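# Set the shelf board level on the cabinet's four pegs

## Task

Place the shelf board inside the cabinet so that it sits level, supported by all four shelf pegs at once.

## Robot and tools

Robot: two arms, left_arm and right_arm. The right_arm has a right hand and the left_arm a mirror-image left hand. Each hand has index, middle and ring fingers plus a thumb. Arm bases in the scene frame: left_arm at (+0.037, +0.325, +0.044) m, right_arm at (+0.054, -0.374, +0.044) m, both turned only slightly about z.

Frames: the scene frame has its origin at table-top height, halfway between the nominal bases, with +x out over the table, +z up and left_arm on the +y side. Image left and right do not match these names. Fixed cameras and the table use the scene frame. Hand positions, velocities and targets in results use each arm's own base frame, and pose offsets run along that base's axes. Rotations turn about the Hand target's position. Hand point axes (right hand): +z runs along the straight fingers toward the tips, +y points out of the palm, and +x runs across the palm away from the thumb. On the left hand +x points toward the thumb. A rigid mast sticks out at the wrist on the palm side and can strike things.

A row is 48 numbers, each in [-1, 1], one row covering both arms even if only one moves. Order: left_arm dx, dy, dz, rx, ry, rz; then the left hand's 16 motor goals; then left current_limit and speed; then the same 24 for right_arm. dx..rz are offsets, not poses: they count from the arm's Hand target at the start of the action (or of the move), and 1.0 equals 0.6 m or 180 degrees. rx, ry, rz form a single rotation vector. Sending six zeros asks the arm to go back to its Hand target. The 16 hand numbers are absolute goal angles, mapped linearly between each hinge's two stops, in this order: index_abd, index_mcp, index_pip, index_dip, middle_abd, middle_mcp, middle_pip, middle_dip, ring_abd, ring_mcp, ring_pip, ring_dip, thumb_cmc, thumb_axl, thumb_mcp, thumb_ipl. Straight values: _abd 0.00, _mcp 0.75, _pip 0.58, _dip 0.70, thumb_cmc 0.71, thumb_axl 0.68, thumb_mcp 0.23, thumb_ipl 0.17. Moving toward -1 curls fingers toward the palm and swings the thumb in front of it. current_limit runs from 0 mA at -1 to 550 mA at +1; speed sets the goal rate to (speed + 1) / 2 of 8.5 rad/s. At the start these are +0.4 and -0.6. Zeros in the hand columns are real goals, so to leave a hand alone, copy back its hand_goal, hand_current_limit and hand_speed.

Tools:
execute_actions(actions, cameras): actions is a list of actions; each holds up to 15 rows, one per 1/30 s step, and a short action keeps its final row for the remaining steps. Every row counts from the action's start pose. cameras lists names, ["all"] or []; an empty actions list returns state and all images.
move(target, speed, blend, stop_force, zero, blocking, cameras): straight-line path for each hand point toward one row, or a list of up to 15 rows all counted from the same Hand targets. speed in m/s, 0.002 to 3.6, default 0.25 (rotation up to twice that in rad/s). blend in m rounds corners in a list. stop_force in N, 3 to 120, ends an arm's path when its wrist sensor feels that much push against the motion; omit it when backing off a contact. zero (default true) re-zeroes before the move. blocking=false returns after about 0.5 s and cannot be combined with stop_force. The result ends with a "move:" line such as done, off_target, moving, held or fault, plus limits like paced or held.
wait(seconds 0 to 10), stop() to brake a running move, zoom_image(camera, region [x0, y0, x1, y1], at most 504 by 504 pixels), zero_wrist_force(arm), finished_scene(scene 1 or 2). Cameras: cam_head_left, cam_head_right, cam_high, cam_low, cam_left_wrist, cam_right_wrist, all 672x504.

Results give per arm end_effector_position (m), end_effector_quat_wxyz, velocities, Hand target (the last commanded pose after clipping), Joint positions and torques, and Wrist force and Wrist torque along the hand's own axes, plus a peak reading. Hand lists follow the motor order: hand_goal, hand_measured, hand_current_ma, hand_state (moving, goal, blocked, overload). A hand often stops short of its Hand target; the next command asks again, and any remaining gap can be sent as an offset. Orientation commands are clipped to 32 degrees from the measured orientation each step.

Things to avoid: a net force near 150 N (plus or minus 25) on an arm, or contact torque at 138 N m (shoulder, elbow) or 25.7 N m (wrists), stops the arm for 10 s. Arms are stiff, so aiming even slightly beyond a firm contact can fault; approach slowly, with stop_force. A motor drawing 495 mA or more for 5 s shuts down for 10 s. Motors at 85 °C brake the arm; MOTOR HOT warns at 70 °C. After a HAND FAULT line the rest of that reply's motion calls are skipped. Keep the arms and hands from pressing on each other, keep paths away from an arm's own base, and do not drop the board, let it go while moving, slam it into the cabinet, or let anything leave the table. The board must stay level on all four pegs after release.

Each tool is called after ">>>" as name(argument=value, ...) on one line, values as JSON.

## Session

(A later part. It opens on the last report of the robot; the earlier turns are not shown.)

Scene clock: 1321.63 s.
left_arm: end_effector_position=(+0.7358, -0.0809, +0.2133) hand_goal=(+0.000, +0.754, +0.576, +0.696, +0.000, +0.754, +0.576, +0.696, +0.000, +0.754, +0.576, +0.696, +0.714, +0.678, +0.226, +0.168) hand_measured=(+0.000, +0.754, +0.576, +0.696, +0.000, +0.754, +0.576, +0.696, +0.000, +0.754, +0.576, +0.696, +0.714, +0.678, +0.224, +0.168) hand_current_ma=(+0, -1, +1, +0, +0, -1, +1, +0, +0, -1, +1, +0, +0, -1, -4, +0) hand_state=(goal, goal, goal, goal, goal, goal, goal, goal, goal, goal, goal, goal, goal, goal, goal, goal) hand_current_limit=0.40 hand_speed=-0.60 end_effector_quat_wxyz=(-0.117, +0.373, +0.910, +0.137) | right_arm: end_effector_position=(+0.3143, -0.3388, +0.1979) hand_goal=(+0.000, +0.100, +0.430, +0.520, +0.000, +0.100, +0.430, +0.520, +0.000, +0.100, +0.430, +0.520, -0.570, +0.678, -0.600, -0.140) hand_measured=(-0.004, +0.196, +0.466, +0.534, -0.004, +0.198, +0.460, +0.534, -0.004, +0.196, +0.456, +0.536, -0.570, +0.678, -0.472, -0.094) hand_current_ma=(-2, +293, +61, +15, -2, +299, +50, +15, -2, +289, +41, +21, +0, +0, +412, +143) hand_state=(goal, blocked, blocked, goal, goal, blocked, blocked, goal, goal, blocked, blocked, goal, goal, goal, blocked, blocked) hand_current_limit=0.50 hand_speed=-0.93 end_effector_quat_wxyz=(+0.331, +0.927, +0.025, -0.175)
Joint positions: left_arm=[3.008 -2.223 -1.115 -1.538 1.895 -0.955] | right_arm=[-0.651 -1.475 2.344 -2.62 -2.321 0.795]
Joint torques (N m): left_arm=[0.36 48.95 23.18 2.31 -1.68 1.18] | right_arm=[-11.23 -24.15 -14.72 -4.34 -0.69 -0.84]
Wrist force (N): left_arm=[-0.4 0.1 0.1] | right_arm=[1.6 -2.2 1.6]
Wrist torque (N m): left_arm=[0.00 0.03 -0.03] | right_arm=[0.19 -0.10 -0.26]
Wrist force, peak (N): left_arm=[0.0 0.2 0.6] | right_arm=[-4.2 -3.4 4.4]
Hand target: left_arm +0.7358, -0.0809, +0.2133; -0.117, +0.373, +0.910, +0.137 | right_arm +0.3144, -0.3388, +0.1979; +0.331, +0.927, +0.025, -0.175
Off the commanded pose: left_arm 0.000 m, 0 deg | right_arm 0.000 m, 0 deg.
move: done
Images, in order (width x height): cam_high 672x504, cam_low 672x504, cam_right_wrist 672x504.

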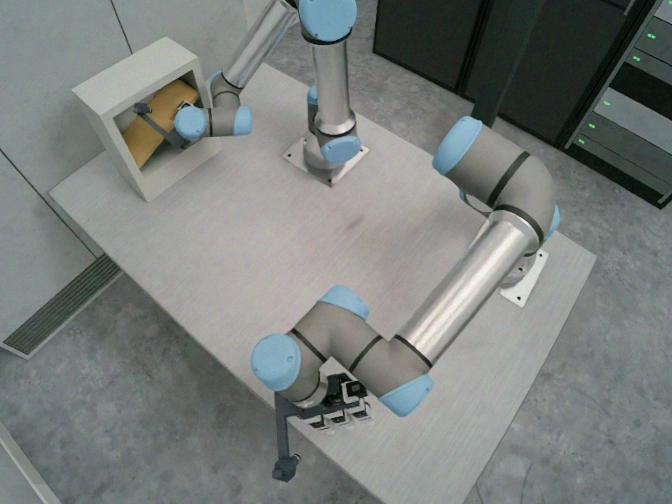

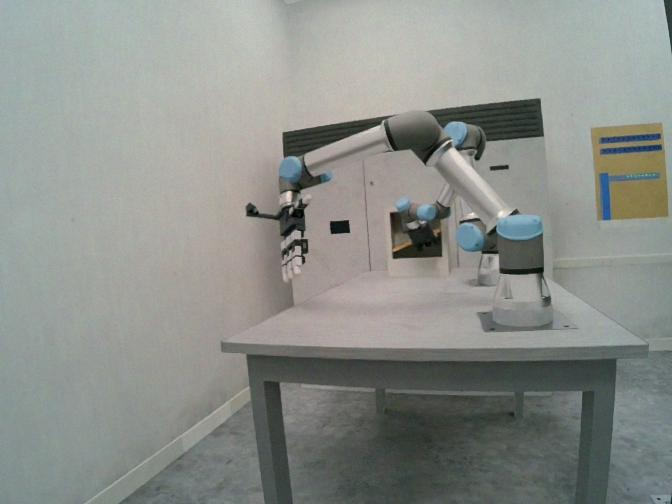

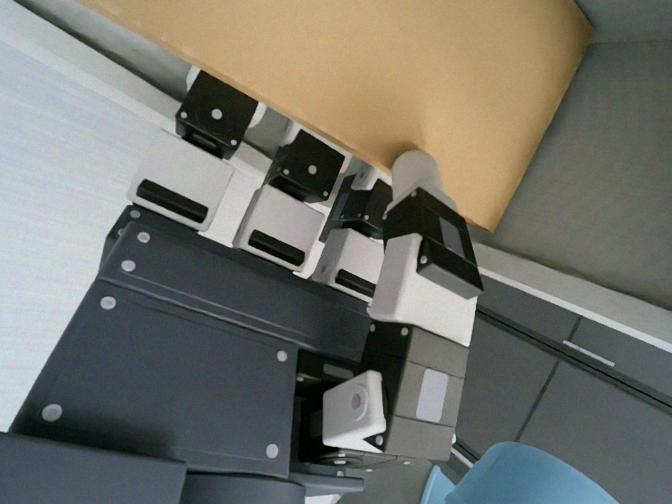

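>>> zoom_image(camera="cam_right_wrist", region=[400, 0, 672, 260])

>>> zoom_image(camera="cam_high", region=[110, 60, 210, 200])

Scaled by 1.853 from the camera's 672x504 image, which has a finer 960x720 frame.

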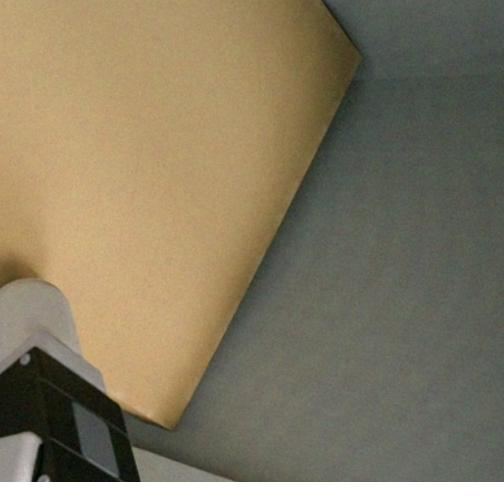

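Scaled by 3.600 from the camera's 672x504 image, which has a finer 960x720 frame.

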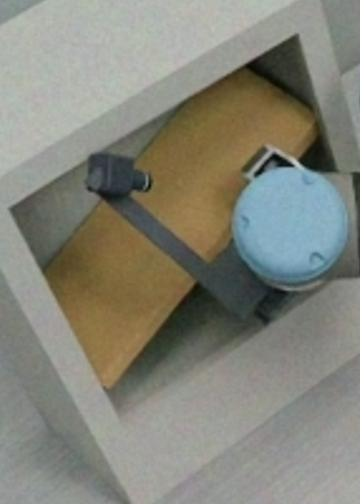

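>>> zoom_image(camera="cam_low", region=[380, 195, 460, 285])

>>> zoom_image(camera="cam_high", region=[115, 125, 165, 190])

Scaled by 5.600 from the camera's 672x504 image, which has a finer 960x720 frame.

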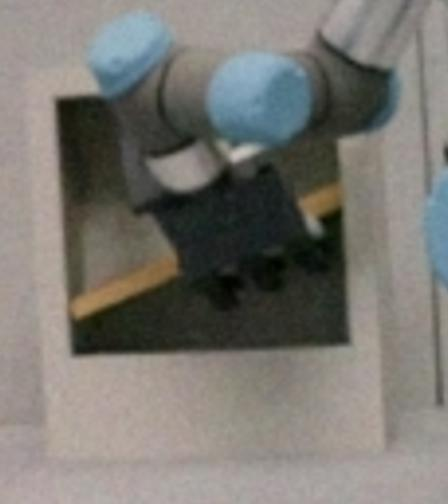

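Scaled by 7.754 from the camera's 672x504 image, which has a finer 960x720 frame.

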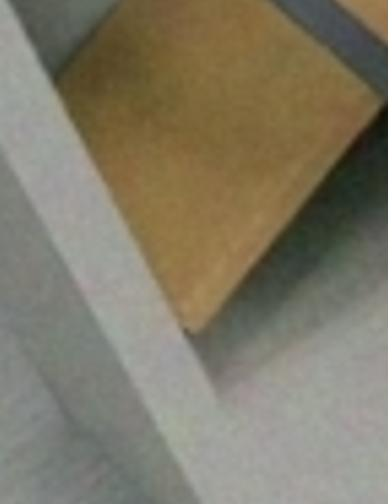

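>>> move(target=[0,0,0,0,0,0,0,0.754,0.576,0.696,0,0.754,0.576,0.696,0,0.754,0.576,0.696,0.714,0.678,0.226,0.168,0.4,-0.6,-0.0022,0.0044,0,-0.03125,0.0023,0.0114,0,0.10,0.43,0.52,0,0.10,0.43,0.52,0,0.10,0.43,0.52,-0.571,0.678,-0.6,-0.14,0.5,-0.93], speed=0.03)

Scene clock: 1400.77 s.
left_arm: end_effector_position=(+0.7358, -0.0809, +0.2133) hand_goal=(+0.000, +0.754, +0.576, +0.696, +0.000, +0.754, +0.576, +0.696, +0.000, +0.754, +0.576, +0.696, +0.714, +0.678, +0.226, +0.168) hand_measured=(+0.000, +0.754, +0.576, +0.696, +0.000, +0.754, +0.576, +0.696, +0.000, +0.754, +0.576, +0.696, +0.714, +0.678, +0.224, +0.168) hand_current_ma=(+0, -1, +1, +0, +0, -1, +1, +0, +0, -1, +1, +0, +0, -1, -4, +0) hand_state=(goal, goal, goal, goal, goal, goal, goal, goal, goal, goal, goal, goal, goal, goal, goal, goal) hand_current_limit=0.40 hand_speed=-0.60 end_effector_quat_wxyz=(-0.117, +0.373, +0.910, +0.137) | right_arm: end_effector_position=(+0.3130, -0.3361, +0.1978) hand_goal=(+0.000, +0.100, +0.430, +0.520, +0.000, +0.100, +0.430, +0.520, +0.000, +0.100, +0.430, +0.520, -0.570, +0.678, -0.600, -0.140) hand_measured=(-0.008, +0.196, +0.466, +0.534, -0.010, +0.198, +0.460, +0.534, -0.010, +0.196, +0.456, +0.536, -0.572, +0.668, -0.472, -0.094) hand_current_ma=(-6, +293, +61, +15, -9, +298, +50, +15, -8, +289, +41, +21, -2, -13, +413, +143) hand_state=(goal, blocked, blocked, goal, goal, blocked, blocked, goal, goal, blocked, blocked, goal, goal, goal, blocked, blocked) hand_current_limit=0.50 hand_speed=-0.93 end_effector_quat_wxyz=(+0.379, +0.908, +0.034, -0.174) end_effector_velocity=(+0.000, +0.000, -0.001) end_effector_angular_velocity=(+0.005, +0.003, +0.001)
Joint positions: left_arm=[3.008 -2.223 -1.115 -1.538 1.895 -0.955] | right_arm=[-0.633 -1.416 2.4 -2.825 -2.398 0.743]
Joint velocities: left_arm=[within noise] | right_arm=[-0.001 -0.001 0 0.005 0.002 -0.001]
Joint torques (N m): left_arm=[0.29 49.28 23.52 2.34 -1.8 1.1] | right_arm=[4.01 -31.09 -20.39 -1.46 -0.59 1.49]
Wrist force (N): left_arm=[0.0 0.3 0.1] | right_arm=[3.2 -2.0 0.6]
Wrist torque (N m): left_arm=[0.03 -0.01 -0.01] | right_arm=[0.21 -0.10 -0.31]
Wrist force, peak (N): left_arm=[-0.4 0.2 0.6] | right_arm=[3.5 -2.4 0.9]
Hand target: left_arm +0.7358, -0.0809, +0.2133; -0.117, +0.373, +0.910, +0.137 | right_arm +0.3131, -0.3361, +0.1979; +0.379, +0.908, +0.034, -0.173
Off the commanded pose: left_arm 0.000 m, 0 deg | right_arm 0.000 m, 0 deg.
move: done

>>> move(target=[0,0,0,0,0,0,0,0.754,0.576,0.696,0,0.754,0.576,0.696,0,0.754,0.576,0.696,0.714,0.678,0.226,0.168,0.4,-0.6,0.0018,0.0042,0,-0.03125,0.0023,0.0114,0,0.10,0.43,0.52,0,0.10,0.43,0.52,0,0.10,0.43,0.52,-0.571,0.678,-0.6,-0.14,0.5,-0.93], speed=0.03, cameras=["cam_high","cam_low","cam_right_wrist"])

>>> zoom_image(camera="cam_low", region=[380, 195, 460, 285])

>>> zoom_image(camera="cam_high", region=[110, 60, 210, 200])

Scene clock: 1410.47 s.
left_arm: end_effector_position=(+0.7358, -0.0809, +0.2133) hand_goal=(+0.000, +0.754, +0.576, +0.696, +0.000, +0.754, +0.576, +0.696, +0.000, +0.754, +0.576, +0.696, +0.714, +0.678, +0.226, +0.168) hand_measured=(+0.000, +0.754, +0.576, +0.696, +0.000, +0.754, +0.576, +0.696, +0.000, +0.754, +0.576, +0.696, +0.714, +0.678, +0.224, +0.168) hand_current_ma=(+0, -1, +1, +0, +0, -1, +1, +0, +0, -1, +1, +0, +0, -1, -4, +0) hand_state=(goal, goal, goal, goal, goal, goal, goal, goal, goal, goal, goal, goal, goal, goal, goal, goal) hand_current_limit=0.40 hand_speed=-0.60 end_effector_quat_wxyz=(-0.117, +0.373, +0.910, +0.137) | right_arm: end_effector_position=(+0.3141, -0.3336, +0.1978) hand_goal=(+0.000, +0.100, +0.430, +0.520, +0.000, +0.100, +0.430, +0.520, +0.000, +0.100, +0.430, +0.520, -0.570, +0.678, -0.600, -0.140) hand_measured=(-0.006, +0.196, +0.464, +0.532, -0.010, +0.198, +0.460, +0.534, -0.008, +0.196, +0.456, +0.536, -0.574, +0.668, -0.472, -0.094) hand_current_ma=(-4, +293, +61, +14, -7, +298, +50, +15, -7, +289, +41, +21, -2, -13, +413, +143) hand_state=(goal, blocked, blocked, goal, goal, blocked, blocked, goal, goal, blocked, blocked, goal, goal, goal, blocked, blocked) hand_current_limit=0.50 hand_speed=-0.93 end_effector_quat_wxyz=(+0.426, +0.887, +0.043, -0.172)
Joint positions: left_arm=[3.008 -2.223 -1.115 -1.538 1.895 -0.955] | right_arm=[-0.616 -1.328 2.44 -3.057 -2.471 0.674]
Joint torques (N m): left_arm=[0.42 48.91 23.68 2.35 -1.77 1.16] | right_arm=[6.22 -32.6 -15.71 -1.55 0.32 1.54]
Wrist force (N): left_arm=[-0.3 0.1 0.4] | right_arm=[-1.9 -3.5 2.9]
Wrist torque (N m): left_arm=[-0.02 0.04 -0.03] | right_arm=[0.33 -0.33 -0.31]
Wrist force, peak (N): left_arm=[-0.6 0.2 0.3] | right_arm=[-1.7 -4.3 2.9]
Hand target: left_arm +0.7358, -0.0809, +0.2133; -0.117, +0.373, +0.910, +0.137 | right_arm +0.3141, -0.3336, +0.1979; +0.426, +0.887, +0.043, -0.171
Off the commanded pose: left_arm 0.000 m, 0 deg | right_arm 0.000 m, 0 deg.
move: done
Images, in order (width x height): cam_high 672x504, cam_low 672x504, cam_right_wrist 672x504.

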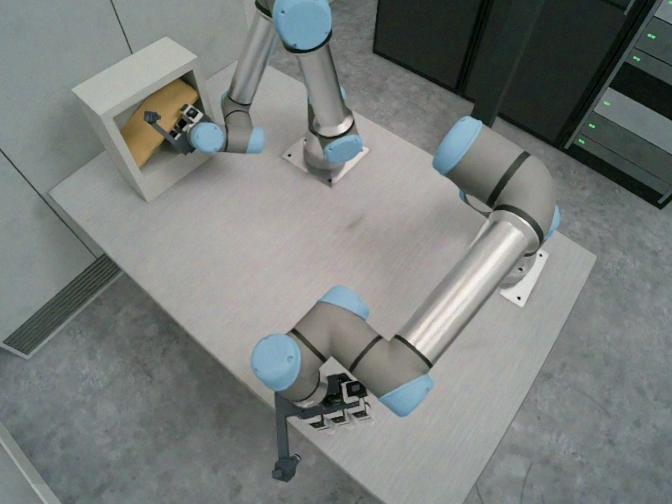

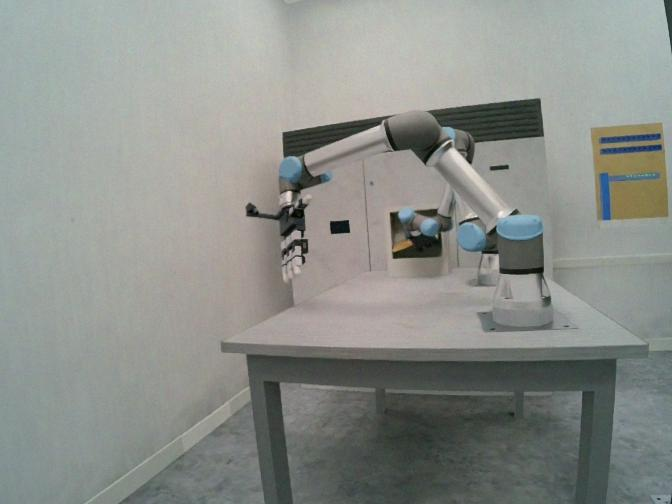

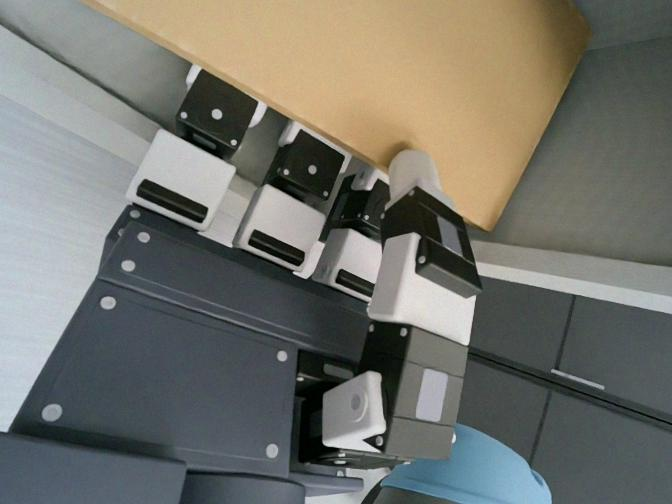

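Scaled by 5.600 from the camera's 672x504 image, which has a finer 960x720 frame.

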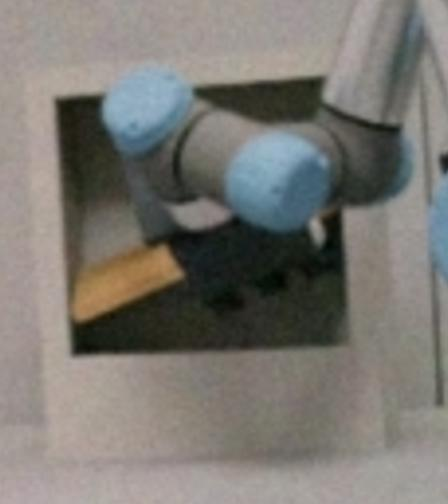

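Scaled by 3.600 from the camera's 672x504 image, which has a finer 960x720 frame.

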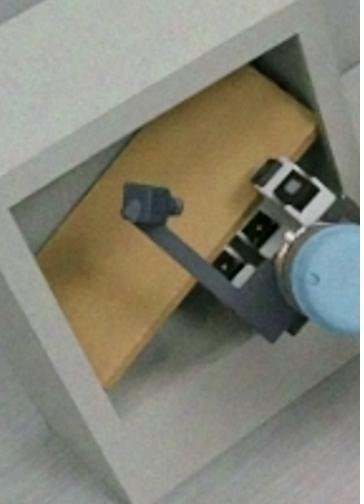

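>>> move(target=[0,0,0,0,0,0,0,0.754,0.576,0.696,0,0.754,0.576,0.696,0,0.754,0.576,0.696,0.714,0.678,0.226,0.168,0.4,-0.6,-0.0025,0.0002,0.0167,0,0,0,0,0.10,0.43,0.52,0,0.10,0.43,0.52,0,0.10,0.43,0.52,-0.571,0.678,-0.6,-0.14,0.5,-0.93], speed=0.015, stop_force=4)

Scene clock: 1417.60 s.
left_arm: end_effector_position=(+0.7358, -0.0809, +0.2133) hand_goal=(+0.000, +0.754, +0.576, +0.696, +0.000, +0.754, +0.576, +0.696, +0.000, +0.754, +0.576, +0.696, +0.714, +0.678, +0.226, +0.168) hand_measured=(+0.000, +0.754, +0.576, +0.696, +0.000, +0.754, +0.576, +0.696, +0.000, +0.754, +0.576, +0.696, +0.714, +0.678, +0.224, +0.168) hand_current_ma=(+0, -1, +1, +0, +0, -1, +1, +0, +0, -1, +1, +0, +0, -1, -4, +0) hand_state=(goal, goal, goal, goal, goal, goal, goal, goal, goal, goal, goal, goal, goal, goal, goal, goal) hand_current_limit=0.40 hand_speed=-0.60 end_effector_quat_wxyz=(-0.117, +0.373, +0.910, +0.137) | right_arm: end_effector_position=(+0.3126, -0.3335, +0.2079) hand_goal=(+0.000, +0.100, +0.430, +0.520, +0.000, +0.100, +0.430, +0.520, +0.000, +0.100, +0.430, +0.520, -0.570, +0.678, -0.600, -0.140) hand_measured=(-0.010, +0.196, +0.464, +0.532, -0.012, +0.198, +0.460, +0.534, -0.014, +0.196, +0.456, +0.536, -0.574, +0.664, -0.472, -0.094) hand_current_ma=(-8, +293, +61, +14, -12, +298, +50, +15, -12, +289, +41, +21, -3, -21, +413, +143) hand_state=(goal, blocked, blocked, goal, goal, blocked, blocked, goal, goal, blocked, blocked, goal, goal, goal, blocked, blocked) hand_current_limit=0.50 hand_speed=-0.93 end_effector_quat_wxyz=(+0.426, +0.887, +0.043, -0.171)
Joint positions: left_arm=[3.008 -2.223 -1.115 -1.538 1.895 -0.955] | right_arm=[-0.619 -1.363 2.438 -3.023 -2.47 0.671]
Joint torques (N m): left_arm=[0.54 48.81 23.84 2.3 -1.81 1.04] | right_arm=[-11.07 -15.99 -17.58 -5.4 -1.48 1.87]
Wrist force (N): left_arm=[-0.1 0.3 0.1] | right_arm=[2.9 -2.0 0.8]
Wrist torque (N m): left_arm=[0.03 0.01 -0.01] | right_arm=[0.26 -0.04 -0.23]
Wrist force, peak (N): left_arm=[-0.5 0.3 0.5] | right_arm=[-1.7 -4.1 2.8]
Hand target: left_arm +0.7358, -0.0809, +0.2133; -0.117, +0.373, +0.910, +0.137 | right_arm +0.3126, -0.3335, +0.2079; +0.426, +0.887, +0.043, -0.171
Off the commanded pose: left_arm 0.000 m, 0 deg | right_arm 0.000 m, 0 deg.
move: done

>>> move(target=[0,0,0,0,0,0,0,0.754,0.576,0.696,0,0.754,0.576,0.696,0,0.754,0.576,0.696,0.714,0.678,0.226,0.168,0.4,-0.6,0.0053,0.0040,0,0,0,-0.0167,0,0.10,0.43,0.52,0,0.10,0.43,0.52,0,0.10,0.43,0.52,-0.571,0.678,-0.6,-0.14,0.5,-0.93], speed=0.02)

Scene clock: 1430.87 s.
left_arm: end_effector_position=(+0.7358, -0.0809, +0.2133) hand_goal=(+0.000, +0.754, +0.576, +0.696, +0.000, +0.754, +0.576, +0.696, +0.000, +0.754, +0.576, +0.696, +0.714, +0.678, +0.226, +0.168) hand_measured=(+0.000, +0.754, +0.576, +0.696, +0.000, +0.754, +0.576, +0.696, +0.000, +0.754, +0.576, +0.696, +0.714, +0.678, +0.224, +0.168) hand_current_ma=(+0, -1, +1, +0, +0, -1, +1, +0, +0, -1, +1, +0, +0, -1, -4, +0) hand_state=(goal, goal, goal, goal, goal, goal, goal, goal, goal, goal, goal, goal, goal, goal, goal, goal) hand_current_limit=0.40 hand_speed=-0.60 end_effector_quat_wxyz=(-0.117, +0.373, +0.910, +0.137) | right_arm: end_effector_position=(+0.3159, -0.3311, +0.2080) hand_goal=(+0.000, +0.100, +0.430, +0.520, +0.000, +0.100, +0.430, +0.520, +0.000, +0.100, +0.430, +0.520, -0.570, +0.678, -0.600, -0.140) hand_measured=(-0.010, +0.196, +0.464, +0.532, -0.012, +0.198, +0.460, +0.534, -0.014, +0.196, +0.456, +0.536, -0.574, +0.664, -0.472, -0.094) hand_current_ma=(-8, +293, +61, +14, -12, +298, +50, +15, -12, +289, +41, +21, -3, -22, +412, +143) hand_state=(goal, blocked, blocked, goal, goal, blocked, blocked, goal, goal, blocked, blocked, goal, goal, goal, blocked, blocked) hand_current_limit=0.50 hand_speed=-0.93 end_effector_quat_wxyz=(+0.421, +0.888, +0.020, -0.183) end_effector_velocity=(+0.000, +0.000, +0.001) end_effector_angular_velocity=(-0.001, +0.000, +0.003)
Joint positions: left_arm=[3.008 -2.223 -1.115 -1.538 1.895 -0.955] | right_arm=[-0.598 -1.366 2.399 -2.892 -2.494 0.784]
Joint velocities: left_arm=[within noise] | right_arm=[0 0 0 -0.004 0 -0.005]
Joint torques (N m): left_arm=[0.3 48.44 23.47 2.39 -1.74 1.01] | right_arm=[4.5 -33.04 -8.81 -5.3 -2.22 -1.9]
Wrist force (N): left_arm=[0.2 0.1 0.0] | right_arm=[0.3 -3.2 1.7]
Wrist torque (N m): left_arm=[0.02 -0.03 0.02] | right_arm=[0.18 -0.03 -0.38]
Wrist force, peak (N): left_arm=[-0.5 0.0 0.5] | right_arm=[3.1 -2.1 1.5]
Hand target: left_arm +0.7358, -0.0809, +0.2133; -0.117, +0.373, +0.910, +0.137 | right_arm +0.3158, -0.3311, +0.2079; +0.421, +0.888, +0.020, -0.183
Off the commanded pose: left_arm 0.000 m, 0 deg | right_arm 0.000 m, 0 deg.
move: done

>>> move(target=[0,0,0,0,0,0,0,0.754,0.576,0.696,0,0.754,0.576,0.696,0,0.754,0.576,0.696,0.714,0.678,0.226,0.168,0.4,-0.6,0,0,0.04,0,0,0,0,0.10,0.43,0.52,0,0.10,0.43,0.52,0,0.10,0.43,0.52,-0.571,0.678,-0.6,-0.14,0.5,-0.93], speed=0.015, stop_force=4, cameras=["cam_high","cam_low"])

>>> zoom_image(camera="cam_low", region=[380, 195, 460, 285])

>>> zoom_image(camera="cam_high", region=[110, 60, 210, 200])

Scene clock: 1438.93 s.
left_arm: end_effector_position=(+0.7358, -0.0809, +0.2133) hand_goal=(+0.000, +0.754, +0.576, +0.696, +0.000, +0.754, +0.576, +0.696, +0.000, +0.754, +0.576, +0.696, +0.714, +0.678, +0.226, +0.168) hand_measured=(+0.000, +0.754, +0.576, +0.696, +0.000, +0.754, +0.576, +0.696, +0.000, +0.754, +0.576, +0.696, +0.714, +0.678, +0.224, +0.168) hand_current_ma=(+0, -1, +1, +0, +0, -1, +1, +0, +0, -1, +1, +0, +0, -1, -4, +0) hand_state=(goal, goal, goal, goal, goal, goal, goal, goal, goal, goal, goal, goal, goal, goal, goal, goal) hand_current_limit=0.40 hand_speed=-0.60 end_effector_quat_wxyz=(-0.117, +0.373, +0.910, +0.137) | right_arm: end_effector_position=(+0.3158, -0.3311, +0.2319) hand_goal=(+0.000, +0.100, +0.430, +0.520, +0.000, +0.100, +0.430, +0.520, +0.000, +0.100, +0.430, +0.520, -0.570, +0.678, -0.600, -0.140) hand_measured=(-0.010, +0.196, +0.464, +0.532, -0.012, +0.198, +0.460, +0.534, -0.014, +0.196, +0.456, +0.536, -0.574, +0.664, -0.472, -0.094) hand_current_ma=(-8, +293, +61, +13, -12, +298, +50, +15, -12, +289, +41, +21, -3, -22, +412, +143) hand_state=(goal, blocked, blocked, goal, goal, blocked, blocked, goal, goal, blocked, blocked, goal, goal, goal, blocked, blocked) hand_current_limit=0.50 hand_speed=-0.93 end_effector_quat_wxyz=(+0.421, +0.888, +0.020, -0.183)
Joint positions: left_arm=[3.008 -2.223 -1.115 -1.538 1.895 -0.955] | right_arm=[-0.598 -1.435 2.38 -2.804 -2.494 0.783]
Joint torques (N m): left_arm=[0.38 48.87 23.73 2.29 -1.72 1.16] | right_arm=[-11.25 -15.18 -7.11 -5.5 -2.85 1.57]
Wrist force (N): left_arm=[-0.2 0.1 0.2] | right_arm=[0.5 -3.4 1.9]
Wrist torque (N m): left_arm=[-0.01 0.02 -0.02] | right_arm=[0.17 -0.04 -0.36]
Wrist force, peak (N): left_arm=[-0.3 0.5 0.4] | right_arm=[0.7 -3.6 2.1]
Hand target: left_arm +0.7358, -0.0809, +0.2133; -0.117, +0.373, +0.910, +0.137 | right_arm +0.3158, -0.3311, +0.2319; +0.421, +0.888, +0.020, -0.183
Off the commanded pose: left_arm 0.000 m, 0 deg | right_arm 0.000 m, 0 deg.
move: done
Images, in order (width x height): cam_high 672x504, cam_low 672x504.

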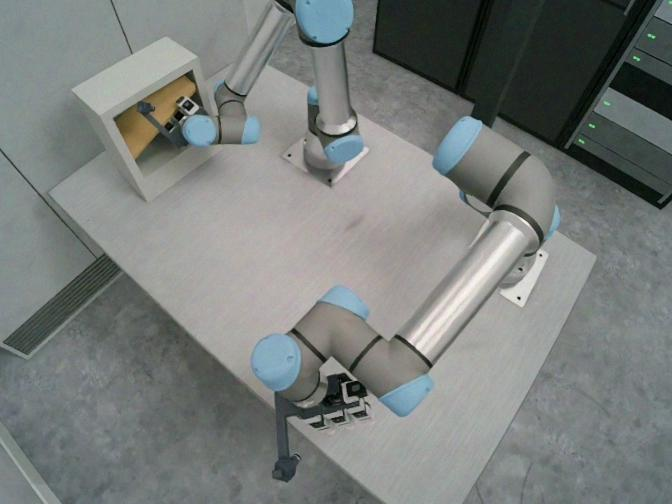

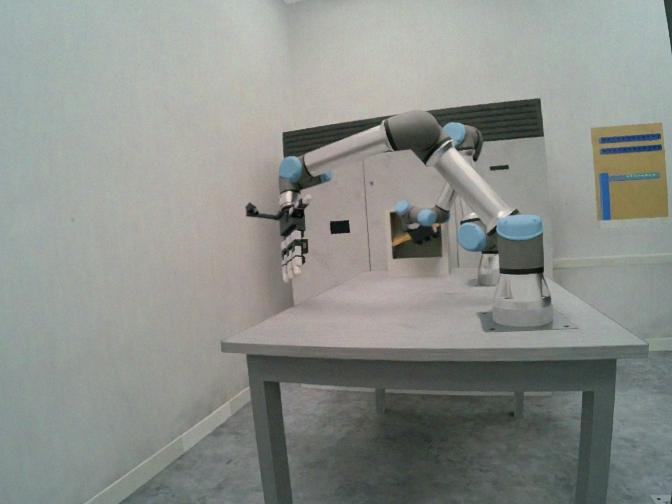

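Scaled by 5.600 from the camera's 672x504 image, which has a finer 960x720 frame.

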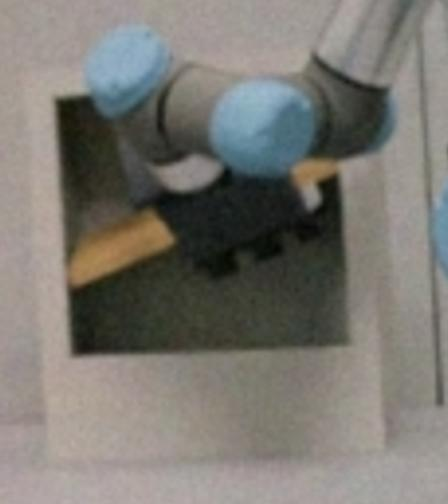

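Scaled by 3.600 from the camera's 672x504 image, which has a finer 960x720 frame.

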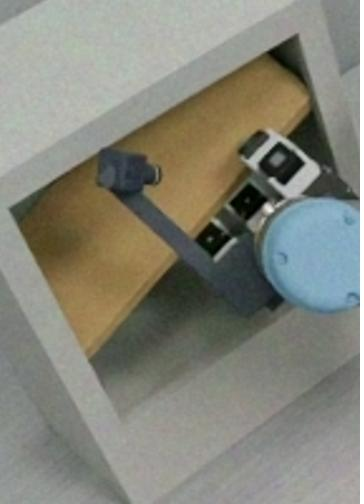

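>>> move(target=[0,0,0,0,0,0,0,0.754,0.576,0.696,0,0.754,0.576,0.696,0,0.754,0.576,0.696,0.714,0.678,0.226,0.168,0.4,-0.6,-0.002,-0.0015,0,-0.0031,-0.0276,0.0042,0,0.10,0.43,0.52,0,0.10,0.43,0.52,0,0.10,0.43,0.52,-0.571,0.678,-0.6,-0.14,0.5,-0.93], speed=0.03)

Scene clock: 1460.50 s.
left_arm: end_effector_position=(+0.7358, -0.0809, +0.2133) hand_goal=(+0.000, +0.754, +0.576, +0.696, +0.000, +0.754, +0.576, +0.696, +0.000, +0.754, +0.576, +0.696, +0.714, +0.678, +0.226, +0.168) hand_measured=(+0.000, +0.754, +0.576, +0.696, +0.000, +0.754, +0.576, +0.696, +0.000, +0.754, +0.576, +0.696, +0.714, +0.678, +0.224, +0.168) hand_current_ma=(+0, -1, +1, +0, +0, -1, +1, +0, +0, -1, +1, +0, +0, -1, -4, +0) hand_state=(goal, goal, goal, goal, goal, goal, goal, goal, goal, goal, goal, goal, goal, goal, goal, goal) hand_current_limit=0.40 hand_speed=-0.60 end_effector_quat_wxyz=(-0.117, +0.373, +0.910, +0.137) | right_arm: end_effector_position=(+0.3146, -0.3320, +0.2319) hand_goal=(+0.000, +0.100, +0.430, +0.520, +0.000, +0.100, +0.430, +0.520, +0.000, +0.100, +0.430, +0.520, -0.570, +0.678, -0.600, -0.140) hand_measured=(+0.006, +0.196, +0.464, +0.532, +0.004, +0.198, +0.460, +0.534, +0.002, +0.196, +0.458, +0.536, -0.574, +0.668, -0.472, -0.094) hand_current_ma=(+4, +293, +61, +13, +1, +298, +50, +15, +1, +289, +42, +21, -2, -12, +412, +143) hand_state=(goal, blocked, blocked, goal, goal, blocked, blocked, goal, goal, blocked, blocked, goal, goal, goal, blocked, blocked) hand_current_limit=0.50 hand_speed=-0.93 end_effector_quat_wxyz=(+0.427, +0.893, +0.007, -0.141)
Joint positions: left_arm=[3.008 -2.223 -1.115 -1.538 1.895 -0.955] | right_arm=[-0.612 -1.436 2.402 -2.916 -2.446 0.765]
Joint torques (N m): left_arm=[0.51 48.24 23.46 2.34 -1.8 1.12] | right_arm=[-7.71 -27.98 -16.75 -1.61 -3.44 -1.33]
Wrist force (N): left_arm=[0.1 0.2 0.1] | right_arm=[-3.3 -4.5 2.8]
Wrist torque (N m): left_arm=[0.01 -0.01 0.00] | right_arm=[0.40 -0.54 -0.34]
Wrist force, peak (N): left_arm=[0.0 0.4 0.6] | right_arm=[-3.5 -5.1 3.0]
Hand target: left_arm +0.7358, -0.0809, +0.2133; -0.117, +0.373, +0.910, +0.137 | right_arm +0.3146, -0.3320, +0.2319; +0.427, +0.893, +0.007, -0.141
Off the commanded pose: left_arm 0.000 m, 0 deg | right_arm 0.000 m, 0 deg.
move: done

>>> move(target=[0,0,0,0,0,0,0,0.754,0.576,0.696,0,0.754,0.576,0.696,0,0.754,0.576,0.696,0.714,0.678,0.226,0.168,0.4,-0.6,-0.005,0.0004,0,0,0,0,0,0.10,0.43,0.52,0,0.10,0.43,0.52,0,0.10,0.43,0.52,-0.571,0.678,-0.6,-0.14,0.5,-0.93], speed=0.02, cameras=["cam_high","cam_low","cam_right_wrist"])

>>> zoom_image(camera="cam_low", region=[380, 195, 460, 285])

>>> zoom_image(camera="cam_high", region=[110, 60, 210, 200])

Scene clock: 1465.53 s.
left_arm: end_effector_position=(+0.7358, -0.0809, +0.2133) hand_goal=(+0.000, +0.754, +0.576, +0.696, +0.000, +0.754, +0.576, +0.696, +0.000, +0.754, +0.576, +0.696, +0.714, +0.678, +0.226, +0.168) hand_measured=(+0.000, +0.754, +0.576, +0.696, +0.000, +0.754, +0.576, +0.696, +0.000, +0.754, +0.576, +0.696, +0.714, +0.678, +0.224, +0.168) hand_current_ma=(+0, -1, +1, +0, +0, -1, +1, +0, +0, -1, +1, +0, +0, -1, -4, +0) hand_state=(goal, goal, goal, goal, goal, goal, goal, goal, goal, goal, goal, goal, goal, goal, goal, goal) hand_current_limit=0.40 hand_speed=-0.60 end_effector_quat_wxyz=(-0.117, +0.373, +0.910, +0.137) | right_arm: end_effector_position=(+0.3116, -0.3317, +0.2319) hand_goal=(+0.000, +0.100, +0.430, +0.520, +0.000, +0.100, +0.430, +0.520, +0.000, +0.100, +0.430, +0.520, -0.570, +0.678, -0.600, -0.140) hand_measured=(-0.006, +0.196, +0.464, +0.532, -0.010, +0.198, +0.460, +0.534, -0.010, +0.196, +0.458, +0.536, -0.574, +0.664, -0.472, -0.094) hand_current_ma=(-4, +293, +61, +13, -7, +298, +50, +15, -8, +289, +43, +21, -3, -23, +412, +143) hand_state=(goal, blocked, blocked, goal, goal, blocked, blocked, goal, goal, blocked, blocked, goal, goal, goal, blocked, blocked) hand_current_limit=0.50 hand_speed=-0.93 end_effector_quat_wxyz=(+0.427, +0.893, +0.007, -0.141)
Joint positions: left_arm=[3.008 -2.223 -1.115 -1.538 1.895 -0.955] | right_arm=[-0.616 -1.441 2.41 -2.924 -2.445 0.759]
Joint torques (N m): left_arm=[0.68 48.7 23.38 2.29 -1.85 1.08] | right_arm=[-12.83 -25.09 -11.66 -4.21 -1.05 -0.59]
Wrist force (N): left_arm=[0.0 0.0 0.3] | right_arm=[3.7 -2.4 0.2]
Wrist torque (N m): left_arm=[-0.03 0.00 0.00] | right_arm=[0.23 -0.10 -0.26]
Wrist force, peak (N): left_arm=[0.0 0.4 0.5] | right_arm=[-3.3 -4.7 3.2]
Hand target: left_arm +0.7358, -0.0809, +0.2133; -0.117, +0.373, +0.910, +0.137 | right_arm +0.3116, -0.3318, +0.2319; +0.427, +0.893, +0.007, -0.141
Off the commanded pose: left_arm 0.000 m, 0 deg | right_arm 0.000 m, 0 deg.
move: done
Images, in order (width x height): cam_high 672x504, cam_low 672x504, cam_right_wrist 672x504.

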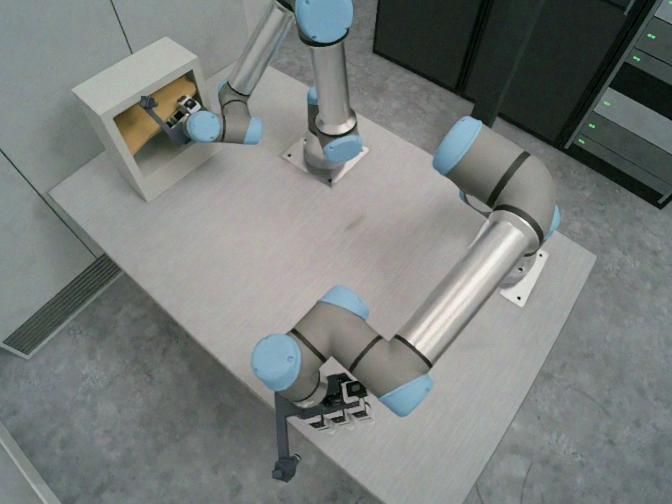

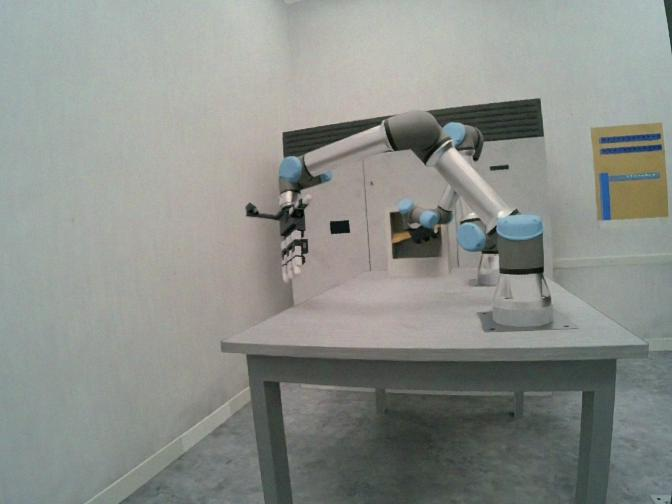

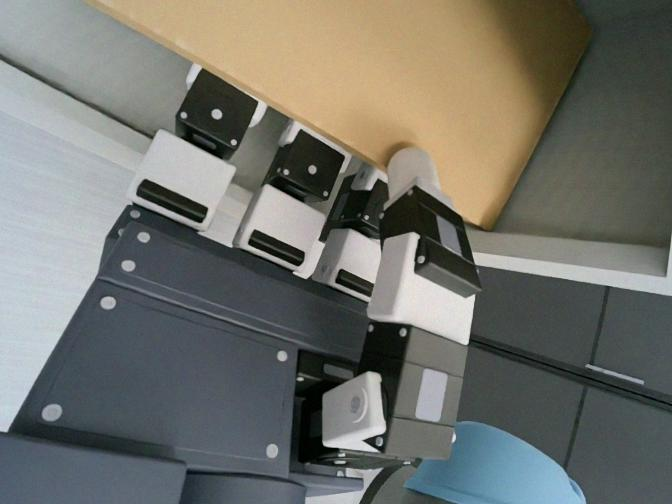

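Scaled by 5.600 from the camera's 672x504 image, which has a finer 960x720 frame.

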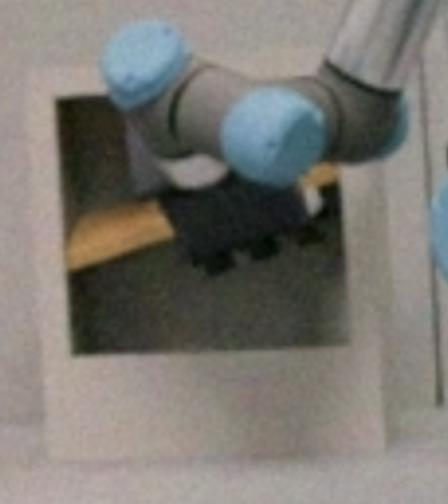

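Scaled by 3.600 from the camera's 672x504 image, which has a finer 960x720 frame.

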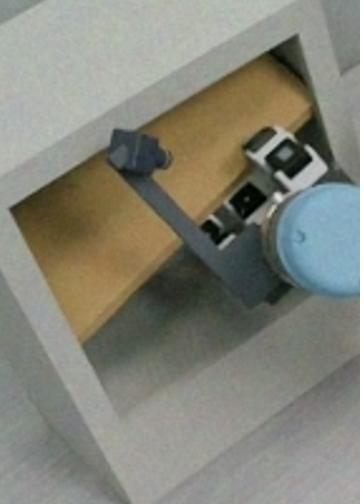

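>>> move(target=[0,0,0,0,0,0,0,0.754,0.576,0.696,0,0.754,0.576,0.696,0,0.754,0.576,0.696,0.714,0.678,0.226,0.168,0.4,-0.6,0.0047,0.0030,0,0,0,-0.0111,0,0.10,0.43,0.52,0,0.10,0.43,0.52,0,0.10,0.43,0.52,-0.571,0.678,-0.6,-0.14,0.5,-0.93], speed=0.02)

Scene clock: 1479.37 s.
left_arm: end_effector_position=(+0.7358, -0.0809, +0.2133) hand_goal=(+0.000, +0.754, +0.576, +0.696, +0.000, +0.754, +0.576, +0.696, +0.000, +0.754, +0.576, +0.696, +0.714, +0.678, +0.226, +0.168) hand_measured=(+0.000, +0.754, +0.576, +0.696, +0.000, +0.754, +0.576, +0.696, +0.000, +0.754, +0.576, +0.696, +0.714, +0.678, +0.224, +0.168) hand_current_ma=(+0, -1, +1, +0, +0, -1, +1, +0, +0, -1, +1, +0, +0, -1, -4, +0) hand_state=(goal, goal, goal, goal, goal, goal, goal, goal, goal, goal, goal, goal, goal, goal, goal, goal) hand_current_limit=0.40 hand_speed=-0.60 end_effector_quat_wxyz=(-0.117, +0.373, +0.910, +0.137) | right_arm: end_effector_position=(+0.3145, -0.3300, +0.2320) hand_goal=(+0.000, +0.100, +0.430, +0.520, +0.000, +0.100, +0.430, +0.520, +0.000, +0.100, +0.430, +0.520, -0.570, +0.678, -0.600, -0.140) hand_measured=(-0.006, +0.196, +0.464, +0.532, -0.010, +0.198, +0.460, +0.534, -0.010, +0.196, +0.458, +0.536, -0.574, +0.664, -0.472, -0.094) hand_current_ma=(-4, +293, +61, +13, -7, +298, +50, +15, -8, +288, +43, +21, -3, -23, +413, +143) hand_state=(goal, blocked, blocked, goal, goal, blocked, blocked, goal, goal, blocked, blocked, goal, goal, goal, blocked, blocked) hand_current_limit=0.50 hand_speed=-0.93 end_effector_quat_wxyz=(+0.425, +0.893, -0.009, -0.149) end_effector_velocity=(+0.000, +0.000, +0.001) end_effector_angular_velocity=(-0.002, +0.000, +0.003)
Joint positions: left_arm=[3.008 -2.223 -1.115 -1.538 1.895 -0.955] | right_arm=[-0.601 -1.437 2.382 -2.842 -2.462 0.833]
Joint velocities: left_arm=[within noise] | right_arm=[-0.001 0 0 -0.006 0 -0.006]
Joint torques (N m): left_arm=[0.41 48.63 23.27 2.31 -1.78 1.12] | right_arm=[3.27 -20.62 -10.11 -5.45 -1.78 -1.91]
Wrist force (N): left_arm=[0.1 0.4 0.3] | right_arm=[0.3 -2.4 2.7]
Wrist torque (N m): left_arm=[0.02 -0.01 0.00] | right_arm=[0.22 0.05 -0.43]
Wrist force, peak (N): left_arm=[-0.5 0.2 0.3] | right_arm=[3.8 -2.6 0.3]
Hand target: left_arm +0.7358, -0.0809, +0.2133; -0.117, +0.373, +0.910, +0.137 | right_arm +0.3144, -0.3300, +0.2319; +0.425, +0.893, -0.009, -0.149
Off the commanded pose: left_arm 0.000 m, 0 deg | right_arm 0.000 m, 0 deg.
move: done

>>> move(target=[0,0,0,0,0,0,0,0.754,0.576,0.696,0,0.754,0.576,0.696,0,0.754,0.576,0.696,0.714,0.678,0.226,0.168,0.4,-0.6,-0.005,0.0004,0,-0.0036,-0.0275,0.002,0,0.10,0.43,0.52,0,0.10,0.43,0.52,0,0.10,0.43,0.52,-0.571,0.678,-0.6,-0.14,0.5,-0.93], speed=0.03)

Scene clock: 1484.90 s.
left_arm: end_effector_position=(+0.7358, -0.0809, +0.2133) hand_goal=(+0.000, +0.754, +0.576, +0.696, +0.000, +0.754, +0.576, +0.696, +0.000, +0.754, +0.576, +0.696, +0.714, +0.678, +0.226, +0.168) hand_measured=(+0.000, +0.754, +0.576, +0.696, +0.000, +0.754, +0.576, +0.696, +0.000, +0.754, +0.576, +0.696, +0.714, +0.678, +0.224, +0.168) hand_current_ma=(+0, -1, +1, +0, +0, -1, +1, +0, +0, -1, +1, +0, +0, -1, -4, +0) hand_state=(goal, goal, goal, goal, goal, goal, goal, goal, goal, goal, goal, goal, goal, goal, goal, goal) hand_current_limit=0.40 hand_speed=-0.60 end_effector_quat_wxyz=(-0.117, +0.373, +0.910, +0.137) | right_arm: end_effector_position=(+0.3114, -0.3297, +0.2319) hand_goal=(+0.000, +0.100, +0.430, +0.520, +0.000, +0.100, +0.430, +0.520, +0.000, +0.100, +0.430, +0.520, -0.570, +0.678, -0.600, -0.140) hand_measured=(-0.006, +0.196, +0.464, +0.532, -0.010, +0.198, +0.460, +0.534, -0.010, +0.196, +0.458, +0.536, -0.574, +0.664, -0.472, -0.094) hand_current_ma=(-4, +293, +61, +13, -7, +298, +50, +15, -8, +288, +43, +21, -3, -23, +412, +143) hand_state=(goal, blocked, blocked, goal, goal, blocked, blocked, goal, goal, blocked, blocked, goal, goal, goal, blocked, blocked) hand_current_limit=0.50 hand_speed=-0.93 end_effector_quat_wxyz=(+0.429, +0.896, -0.025, -0.108) end_effector_velocity=(+0.000, +0.000, -0.001) end_effector_angular_velocity=(+0.002, +0.005, -0.001)
Joint positions: left_arm=[3.008 -2.223 -1.115 -1.538 1.895 -0.955] | right_arm=[-0.613 -1.443 2.406 -2.943 -2.418 0.828]
Joint velocities: left_arm=[within noise] | right_arm=[0 0 0 0.006 -0.001 0]
Joint torques (N m): left_arm=[0.24 48.57 24.08 2.41 -1.84 1.19] | right_arm=[-9.03 -27.14 -15.64 -1.75 -3.74 -1.78]
Wrist force (N): left_arm=[-0.1 0.3 0.2] | right_arm=[0.1 -2.9 1.9]
Wrist torque (N m): left_arm=[0.01 0.01 -0.02] | right_arm=[0.27 -0.04 -0.28]
Wrist force, peak (N): left_arm=[-0.2 0.4 0.7] | right_arm=[0.4 -3.0 2.7]
Hand target: left_arm +0.7358, -0.0809, +0.2133; -0.117, +0.373, +0.910, +0.137 | right_arm +0.3114, -0.3297, +0.2319; +0.429, +0.896, -0.025, -0.109
Off the commanded pose: left_arm 0.000 m, 0 deg | right_arm 0.000 m, 0 deg.
move: done

>>> move(target=[0,0,0,0,0,0,0,0.754,0.576,0.696,0,0.754,0.576,0.696,0,0.754,0.576,0.696,0.714,0.678,0.226,0.168,0.4,-0.6,-0.005,0.0004,0,-0.0036,-0.0275,0.003,0,0.10,0.43,0.52,0,0.10,0.43,0.52,0,0.10,0.43,0.52,-0.571,0.678,-0.6,-0.14,0.5,-0.93], speed=0.03, cameras=["cam_high","cam_low","cam_right_wrist"])

>>> zoom_image(camera="cam_low", region=[380, 195, 460, 285])

>>> zoom_image(camera="cam_high", region=[110, 60, 210, 200])

Scene clock: 1495.77 s.
left_arm: end_effector_position=(+0.7358, -0.0809, +0.2133) hand_goal=(+0.000, +0.754, +0.576, +0.696, +0.000, +0.754, +0.576, +0.696, +0.000, +0.754, +0.576, +0.696, +0.714, +0.678, +0.226, +0.168) hand_measured=(+0.000, +0.754, +0.576, +0.696, +0.000, +0.754, +0.576, +0.696, +0.000, +0.754, +0.576, +0.696, +0.714, +0.678, +0.224, +0.168) hand_current_ma=(+0, -1, +1, +0, +0, -1, +1, +0, +0, -1, +1, +0, +0, -1, -4, +0) hand_state=(goal, goal, goal, goal, goal, goal, goal, goal, goal, goal, goal, goal, goal, goal, goal, goal) hand_current_limit=0.40 hand_speed=-0.60 end_effector_quat_wxyz=(-0.117, +0.373, +0.910, +0.137) | right_arm: end_effector_position=(+0.3084, -0.3295, +0.2319) hand_goal=(+0.000, +0.100, +0.430, +0.520, +0.000, +0.100, +0.430, +0.520, +0.000, +0.100, +0.430, +0.520, -0.570, +0.678, -0.600, -0.140) hand_measured=(-0.006, +0.196, +0.464, +0.532, -0.010, +0.198, +0.460, +0.534, -0.010, +0.196, +0.458, +0.536, -0.574, +0.664, -0.472, -0.094) hand_current_ma=(-4, +293, +61, +13, -7, +298, +50, +15, -8, +288, +43, +21, -3, -23, +413, +143) hand_state=(goal, blocked, blocked, goal, goal, blocked, blocked, goal, goal, blocked, blocked, goal, goal, goal, blocked, blocked) hand_current_limit=0.50 hand_speed=-0.93 end_effector_quat_wxyz=(+0.433, +0.898, -0.040, -0.067)
Joint positions: left_arm=[3.008 -2.223 -1.115 -1.538 1.895 -0.955] | right_arm=[-0.628 -1.447 2.431 -3.044 -2.37 0.822]
Joint torques (N m): left_arm=[0.47 47.79 23.79 2.36 -1.83 1.09] | right_arm=[-8.69 -26.96 -16.29 -1.73 -3.7 -1.78]
Wrist force (N): left_arm=[0.0 0.2 0.2] | right_arm=[-0.3 -3.1 1.7]
Wrist torque (N m): left_arm=[0.00 0.00 -0.01] | right_arm=[0.27 -0.02 -0.30]
Wrist force, peak (N): left_arm=[-0.5 0.4 0.3] | right_arm=[0.1 -3.4 2.1]
Hand target: left_arm +0.7358, -0.0809, +0.2133; -0.117, +0.373, +0.910, +0.137 | right_arm +0.3084, -0.3295, +0.2319; +0.433, +0.898, -0.040, -0.068
Off the commanded pose: left_arm 0.000 m, 0 deg | right_arm 0.000 m, 0 deg.
move: done
Images, in order (width x height): cam_high 672x504, cam_low 672x504, cam_right_wrist 672x504.

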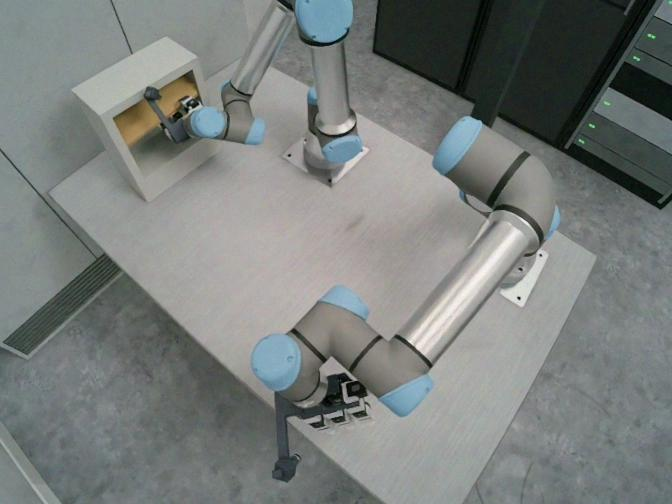

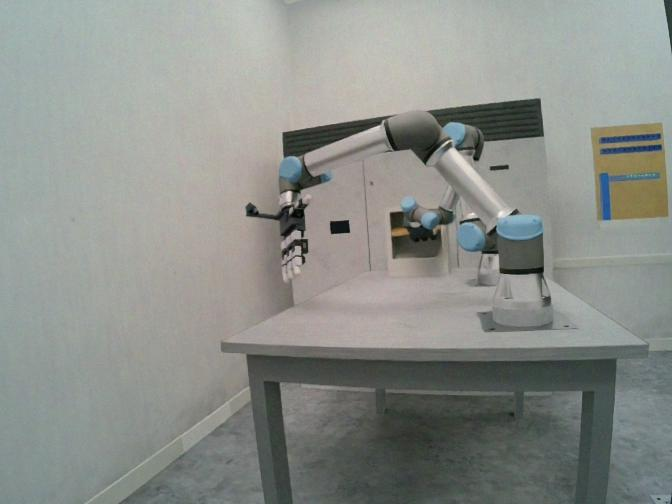

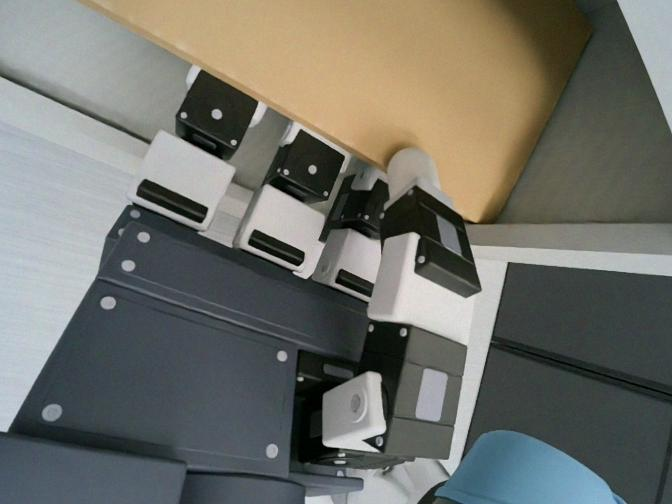

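Scaled by 5.600 from the camera's 672x504 image, which has a finer 960x720 frame.

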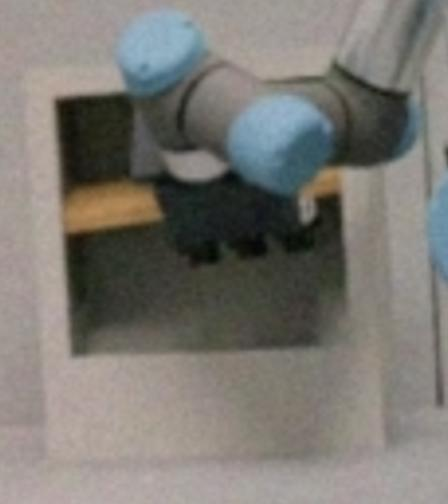

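Scaled by 3.600 from the camera's 672x504 image, which has a finer 960x720 frame.

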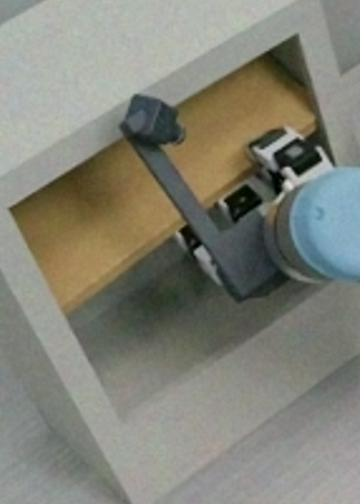

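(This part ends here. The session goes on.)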